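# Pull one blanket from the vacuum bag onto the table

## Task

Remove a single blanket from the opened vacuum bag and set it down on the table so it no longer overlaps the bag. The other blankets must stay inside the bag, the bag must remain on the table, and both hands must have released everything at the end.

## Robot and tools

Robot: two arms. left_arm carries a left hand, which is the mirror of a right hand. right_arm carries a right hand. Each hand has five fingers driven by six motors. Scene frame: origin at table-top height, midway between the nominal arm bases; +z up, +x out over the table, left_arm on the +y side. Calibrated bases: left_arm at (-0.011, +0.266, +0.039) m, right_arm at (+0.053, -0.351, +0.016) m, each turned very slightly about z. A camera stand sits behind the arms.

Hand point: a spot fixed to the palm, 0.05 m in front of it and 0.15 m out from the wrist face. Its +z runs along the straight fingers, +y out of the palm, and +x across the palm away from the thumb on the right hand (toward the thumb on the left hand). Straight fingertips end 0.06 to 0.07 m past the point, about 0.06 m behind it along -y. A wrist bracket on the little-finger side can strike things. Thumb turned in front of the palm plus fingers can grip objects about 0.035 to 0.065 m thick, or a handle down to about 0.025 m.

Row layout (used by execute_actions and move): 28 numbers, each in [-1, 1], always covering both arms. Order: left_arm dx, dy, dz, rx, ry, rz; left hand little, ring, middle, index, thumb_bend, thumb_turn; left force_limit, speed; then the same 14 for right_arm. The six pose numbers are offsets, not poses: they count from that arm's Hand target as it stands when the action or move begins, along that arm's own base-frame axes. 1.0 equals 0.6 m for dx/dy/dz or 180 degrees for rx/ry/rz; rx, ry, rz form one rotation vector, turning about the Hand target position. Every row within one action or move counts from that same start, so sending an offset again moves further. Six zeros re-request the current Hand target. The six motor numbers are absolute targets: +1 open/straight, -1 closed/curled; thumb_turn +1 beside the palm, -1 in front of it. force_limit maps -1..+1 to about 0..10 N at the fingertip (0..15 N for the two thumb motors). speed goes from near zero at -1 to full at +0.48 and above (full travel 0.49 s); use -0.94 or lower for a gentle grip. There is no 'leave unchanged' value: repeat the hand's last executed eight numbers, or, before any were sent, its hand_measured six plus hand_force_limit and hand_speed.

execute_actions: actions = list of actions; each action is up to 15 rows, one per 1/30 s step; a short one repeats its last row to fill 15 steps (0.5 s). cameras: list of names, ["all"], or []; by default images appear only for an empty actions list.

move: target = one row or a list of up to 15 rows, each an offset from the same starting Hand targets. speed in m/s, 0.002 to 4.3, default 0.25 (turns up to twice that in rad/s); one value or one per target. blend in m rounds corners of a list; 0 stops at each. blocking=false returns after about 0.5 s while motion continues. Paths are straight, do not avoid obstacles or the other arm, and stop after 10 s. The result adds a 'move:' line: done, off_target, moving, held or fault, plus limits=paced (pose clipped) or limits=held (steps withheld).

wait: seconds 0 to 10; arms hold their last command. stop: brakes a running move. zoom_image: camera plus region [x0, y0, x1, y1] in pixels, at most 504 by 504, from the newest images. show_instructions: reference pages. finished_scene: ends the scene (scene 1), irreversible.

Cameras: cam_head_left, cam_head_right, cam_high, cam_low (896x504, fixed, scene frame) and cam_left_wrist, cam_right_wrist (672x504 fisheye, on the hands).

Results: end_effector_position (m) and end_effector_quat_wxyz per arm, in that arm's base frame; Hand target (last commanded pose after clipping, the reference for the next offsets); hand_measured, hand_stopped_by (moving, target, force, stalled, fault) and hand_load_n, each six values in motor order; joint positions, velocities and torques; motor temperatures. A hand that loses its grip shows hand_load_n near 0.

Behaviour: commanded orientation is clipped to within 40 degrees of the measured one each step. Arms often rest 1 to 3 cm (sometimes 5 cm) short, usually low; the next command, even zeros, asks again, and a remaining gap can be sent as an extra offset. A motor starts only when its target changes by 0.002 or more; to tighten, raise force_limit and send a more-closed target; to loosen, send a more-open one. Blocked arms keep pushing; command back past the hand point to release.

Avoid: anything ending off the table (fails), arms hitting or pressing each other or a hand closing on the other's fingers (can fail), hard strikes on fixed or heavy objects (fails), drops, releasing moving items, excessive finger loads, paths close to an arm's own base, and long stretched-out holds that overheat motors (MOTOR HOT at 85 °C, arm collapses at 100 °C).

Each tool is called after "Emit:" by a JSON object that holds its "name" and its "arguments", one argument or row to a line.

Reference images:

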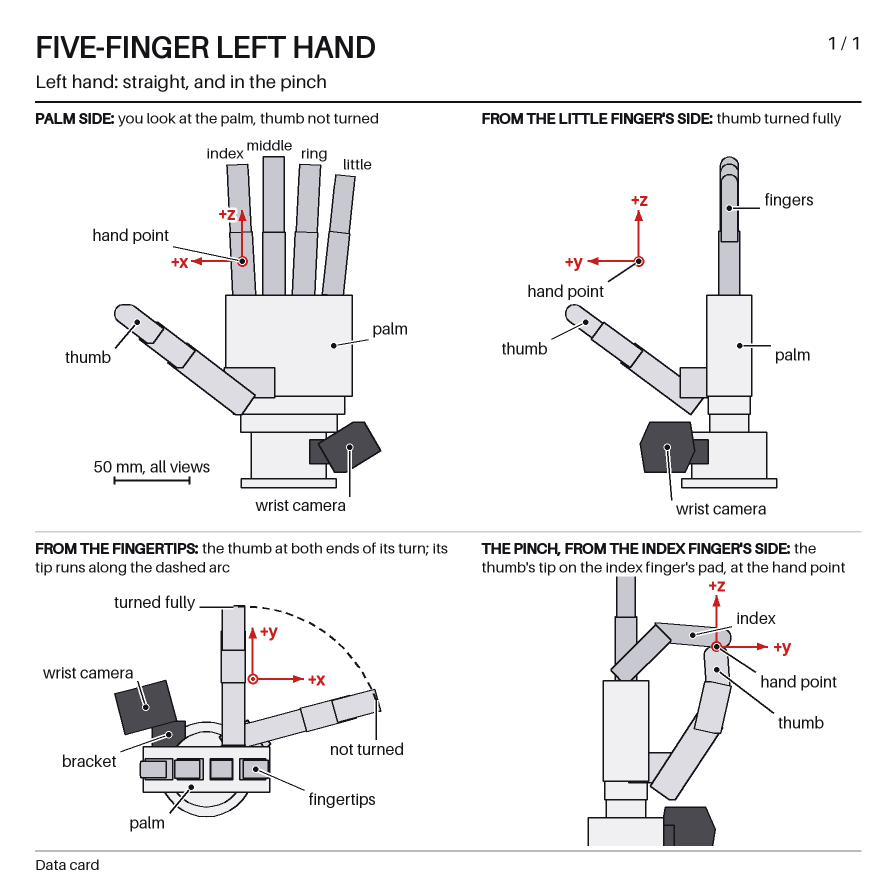

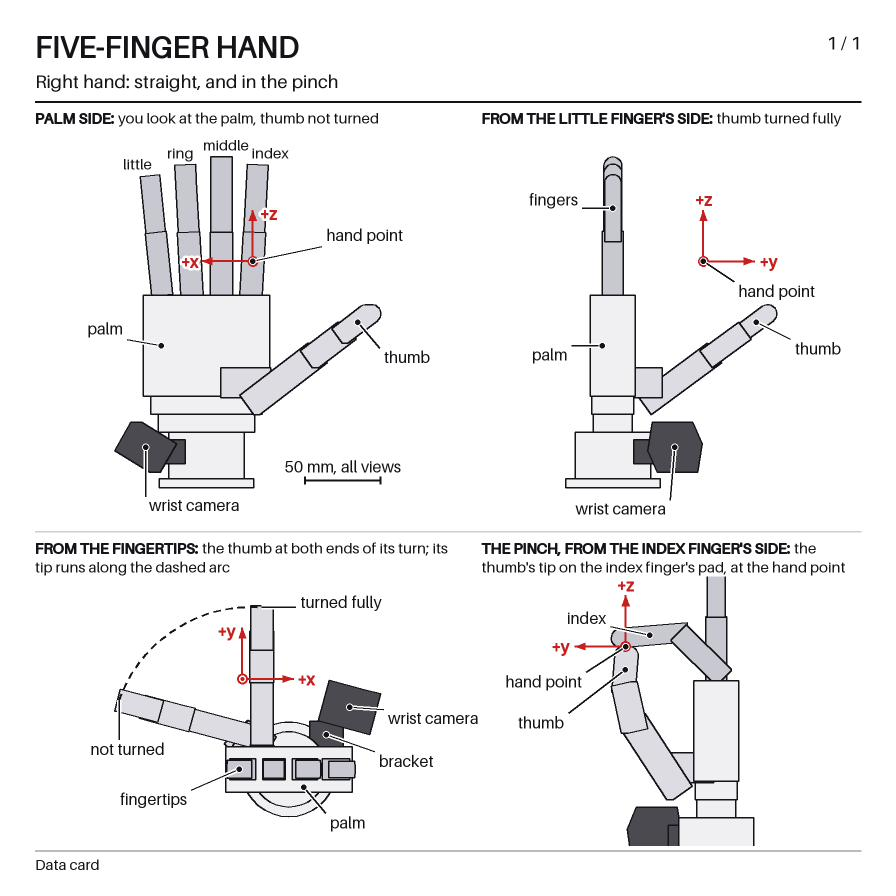

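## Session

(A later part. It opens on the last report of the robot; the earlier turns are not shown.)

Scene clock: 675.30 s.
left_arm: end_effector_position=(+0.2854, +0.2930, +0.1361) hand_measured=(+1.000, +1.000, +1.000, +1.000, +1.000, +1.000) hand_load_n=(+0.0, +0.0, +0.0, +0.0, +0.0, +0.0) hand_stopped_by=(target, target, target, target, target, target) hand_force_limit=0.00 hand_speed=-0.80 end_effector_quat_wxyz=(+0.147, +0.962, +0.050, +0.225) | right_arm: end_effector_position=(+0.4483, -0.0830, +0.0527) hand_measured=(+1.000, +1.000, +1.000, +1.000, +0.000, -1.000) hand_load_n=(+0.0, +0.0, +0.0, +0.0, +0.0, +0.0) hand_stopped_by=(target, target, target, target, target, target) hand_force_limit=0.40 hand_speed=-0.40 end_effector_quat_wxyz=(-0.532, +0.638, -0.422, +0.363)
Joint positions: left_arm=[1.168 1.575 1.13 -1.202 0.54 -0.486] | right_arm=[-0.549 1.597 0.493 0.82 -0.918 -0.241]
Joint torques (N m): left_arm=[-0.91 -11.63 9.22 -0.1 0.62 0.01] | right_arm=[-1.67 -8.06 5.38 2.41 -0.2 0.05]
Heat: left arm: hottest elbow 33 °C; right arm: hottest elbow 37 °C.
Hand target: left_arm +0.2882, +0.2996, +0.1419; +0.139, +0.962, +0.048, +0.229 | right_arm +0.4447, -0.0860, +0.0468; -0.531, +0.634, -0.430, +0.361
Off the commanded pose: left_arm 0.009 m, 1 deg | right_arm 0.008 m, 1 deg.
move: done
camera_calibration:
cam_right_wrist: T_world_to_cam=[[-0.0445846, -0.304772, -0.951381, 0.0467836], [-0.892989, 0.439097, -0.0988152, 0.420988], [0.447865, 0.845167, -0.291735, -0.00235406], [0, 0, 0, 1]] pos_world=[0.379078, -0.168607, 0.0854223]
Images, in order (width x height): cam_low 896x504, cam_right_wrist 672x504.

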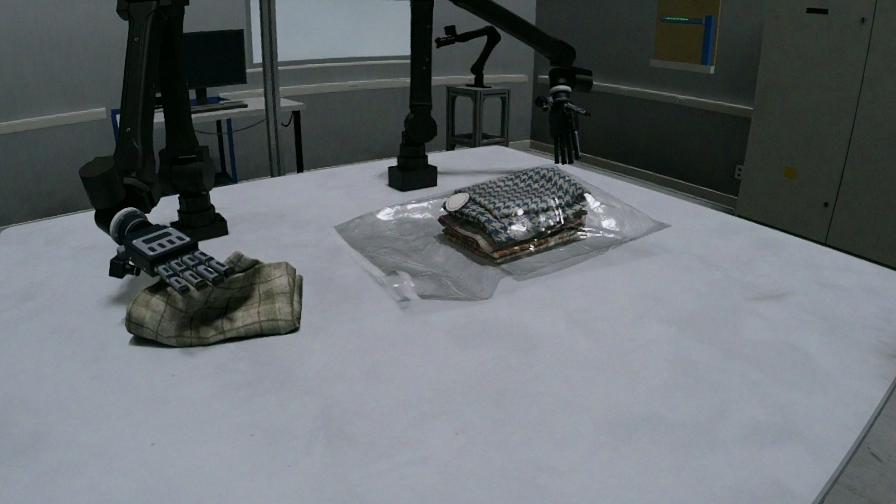

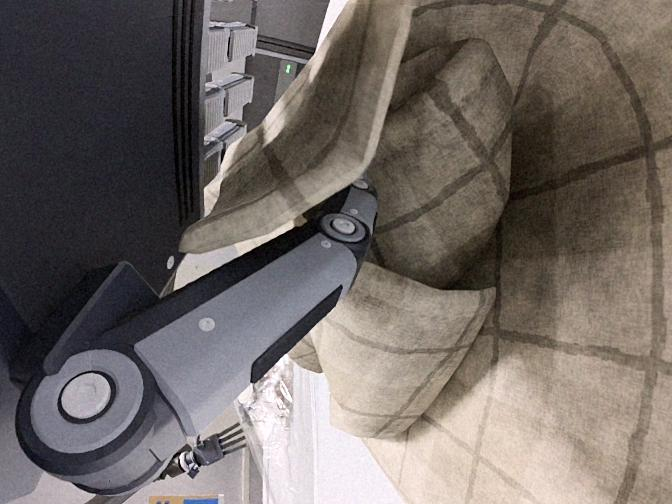

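Emit:
{"name": "move", "arguments": {
  "target": [
    [0,0,0,0,0,0,1,1,1,1,1,1,0,-0.8,-0.14,-0.06,0.0,0,0,0,1,1,1,1,0.0,-1,0.4,-0.4]
  ],
  "speed": 0.08,
  "cameras": ["cam_right_wrist","cam_low"]
}}

Scene clock: 680.83 s.
left_arm: end_effector_position=(+0.2854, +0.2930, +0.1361) hand_measured=(+1.000, +1.000, +1.000, +1.000, +1.000, +1.000) hand_load_n=(+0.0, +0.0, +0.0, -0.5, +0.0, +0.5) hand_stopped_by=(target, target, target, target, target, target) hand_force_limit=0.00 hand_speed=-0.80 end_effector_quat_wxyz=(+0.147, +0.962, +0.050, +0.225) | right_arm: end_effector_position=(+0.3635, -0.1184, +0.0435) hand_measured=(+1.000, +1.000, +1.000, +1.000, +0.000, -1.000) hand_load_n=(+0.0, +0.0, +0.0, +0.0, +0.0, -0.5) hand_stopped_by=(target, target, target, target, target, target) hand_force_limit=0.40 hand_speed=-0.40 end_effector_quat_wxyz=(-0.535, +0.634, -0.432, +0.353)
Joint positions: left_arm=[1.168 1.575 1.13 -1.202 0.54 -0.486] | right_arm=[-0.802 1.51 0.392 0.665 -1.154 -0.404]
Joint torques (N m): left_arm=[-0.97 -11.58 9.24 -0.09 0.62 0] | right_arm=[-1.73 -8.88 5.29 1.32 -0.49 -0.11]
Heat: left arm: hottest elbow 33 °C; right arm: hottest elbow 37 °C.
Hand target: left_arm +0.2882, +0.2996, +0.1419; +0.139, +0.962, +0.048, +0.229 | right_arm +0.3607, -0.1220, +0.0467; -0.531, +0.634, -0.430, +0.361
Off the commanded pose: left_arm 0.009 m, 1 deg | right_arm 0.006 m, 1 deg.
move: done
camera_calibration:
cam_right_wrist: T_world_to_cam=[[-0.0620768, -0.282778, -0.957175, 0.0326374], [-0.892647, 0.444725, -0.073493, 0.359373], [0.446462, 0.849857, -0.280028, 0.0634561], [0, 0, 0, 1]] pos_world=[0.294488, -0.204521, 0.0754205]
Images, in order (width x height): cam_low 896x504, cam_right_wrist 672x504.

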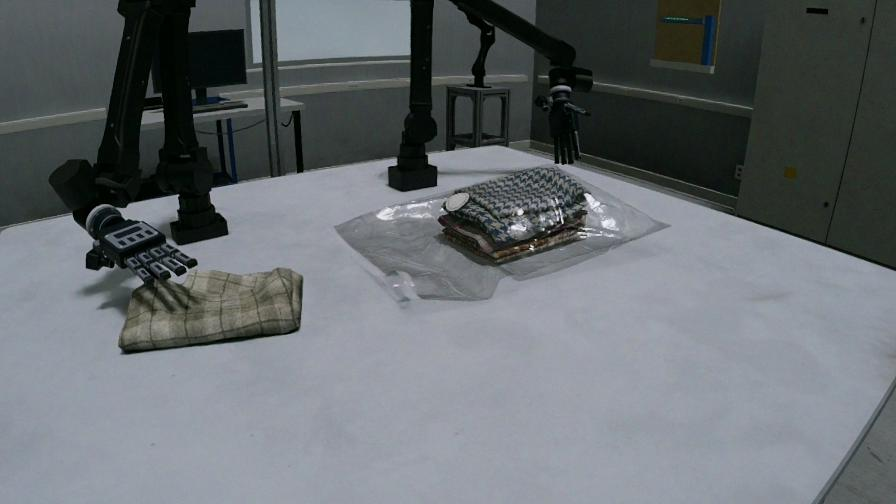

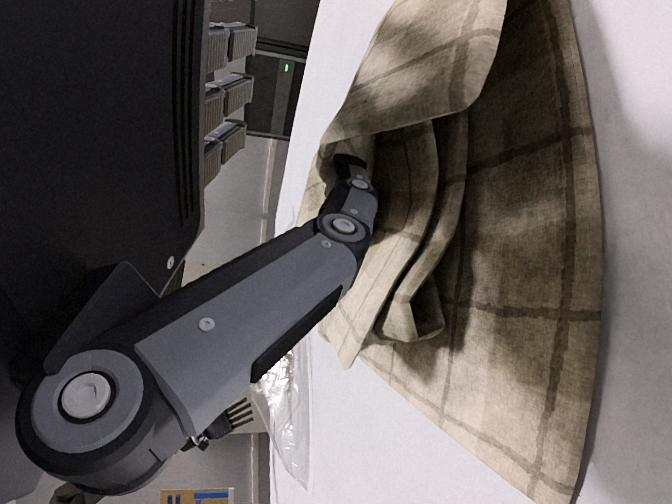

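Emit:
{"name": "move", "arguments": {
  "target": [
    [0,0,0,0,0,0,1,1,1,1,1,1,0,-0.8,-0.07,-0.03,0.005,0,0,0,1,1,1,1,0.0,-1,0.4,-0.4],
    [0,0,0,0,0,0,1,1,1,1,1,1,0,-0.8,-0.08,-0.03,0.25,0,0,0,1,1,1,1,0.0,-1,0.4,-0.4]
  ],
  "speed": 0.12,
  "cameras": ["cam_right_wrist","cam_low","cam_head_right","cam_high"]
}}

Scene clock: 687.17 s.
left_arm: end_effector_position=(+0.2854, +0.2930, +0.1361) hand_measured=(+1.000, +1.000, +1.000, +1.000, +1.000, +1.000) hand_load_n=(+0.0, +0.0, +0.0, +0.0, +0.0, +0.0) hand_stopped_by=(target, target, target, target, target, target) hand_force_limit=0.00 hand_speed=-0.80 end_effector_quat_wxyz=(+0.147, +0.962, +0.050, +0.225) | right_arm: end_effector_position=(+0.3032, -0.1198, +0.1708) hand_measured=(+1.000, +1.000, +1.000, +1.000, +0.000, -1.000) hand_load_n=(+0.0, +0.0, -0.5, +0.0, +0.0, +0.0) hand_stopped_by=(target, target, target, target, target, target) hand_force_limit=0.40 hand_speed=-0.40 end_effector_quat_wxyz=(-0.543, +0.627, -0.448, +0.334)
Joint positions: left_arm=[1.168 1.575 1.13 -1.202 0.54 -0.486] | right_arm=[-0.971 0.996 0.536 -0.306 -1.296 -0.679]
Joint torques (N m): left_arm=[-0.97 -11.58 9.24 -0.09 0.62 0] | right_arm=[-1.79 -4.13 15.08 1.05 -0.74 -0.13]
Heat: left arm: hottest elbow 33 °C; right arm: hottest elbow 37 °C.
Hand target: left_arm +0.2882, +0.2996, +0.1419; +0.139, +0.962, +0.048, +0.229 | right_arm +0.3127, -0.1400, +0.1968; -0.531, +0.634, -0.430, +0.361
Off the commanded pose: left_arm 0.009 m, 1 deg | right_arm 0.034 m, 4 deg.
move: off_target (right_arm)
camera_calibration:
cam_right_wrist: T_world_to_cam=[[-0.0915599, -0.239607, -0.966543, 0.166071], [-0.8943, 0.446711, -0.026024, 0.308155], [0.438001, 0.861996, -0.255182, 0.126897], [0, 0, 0, 1]] pos_world=[0.235207, -0.207249, 0.200916]
Images, in order (width x height): cam_head_right 896x504, cam_high 896x504, cam_low 896x504, cam_right_wrist 672x504.

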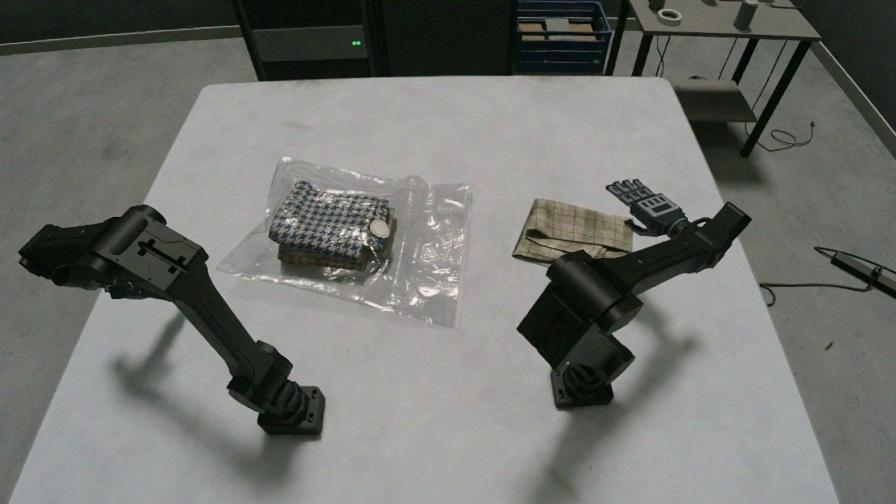

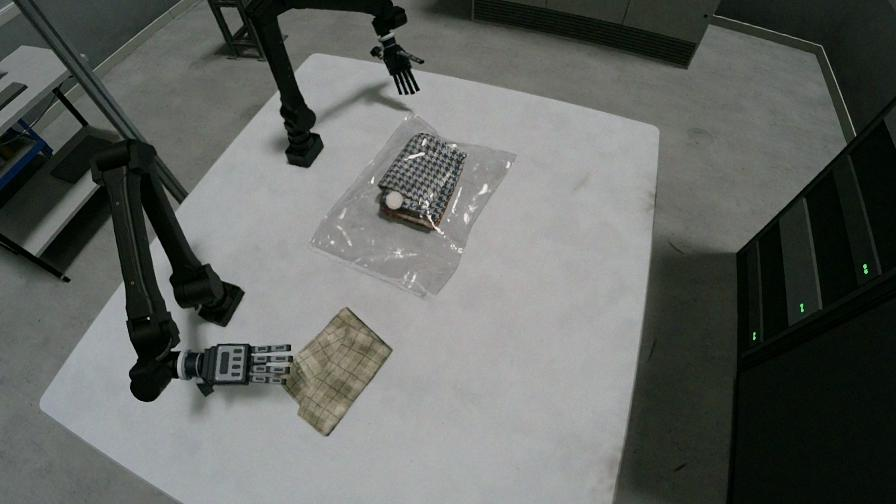

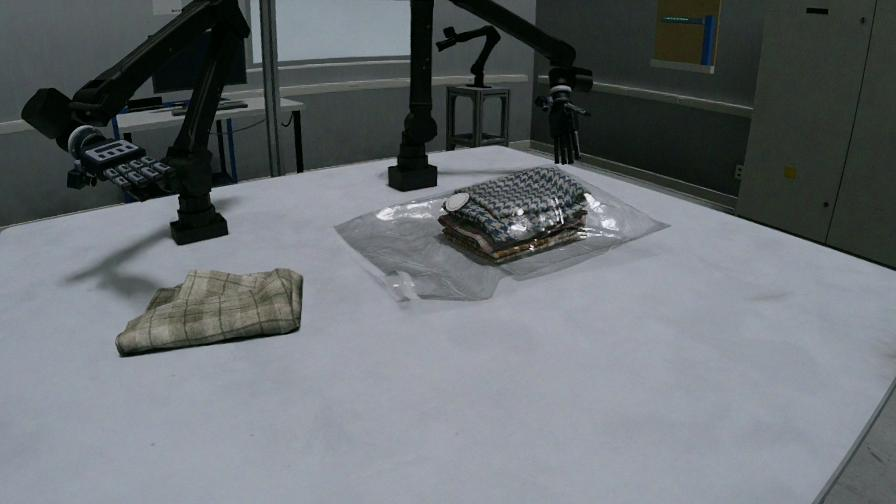

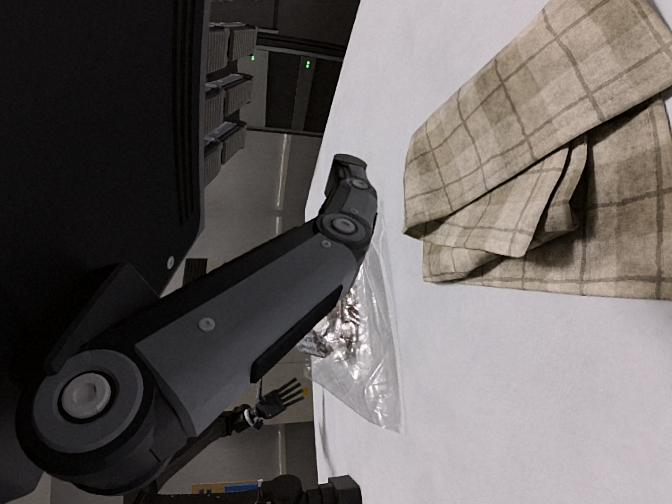

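Emit:
{"name": "finished_scene", "arguments": {

}}

The scene is finished: the task was done.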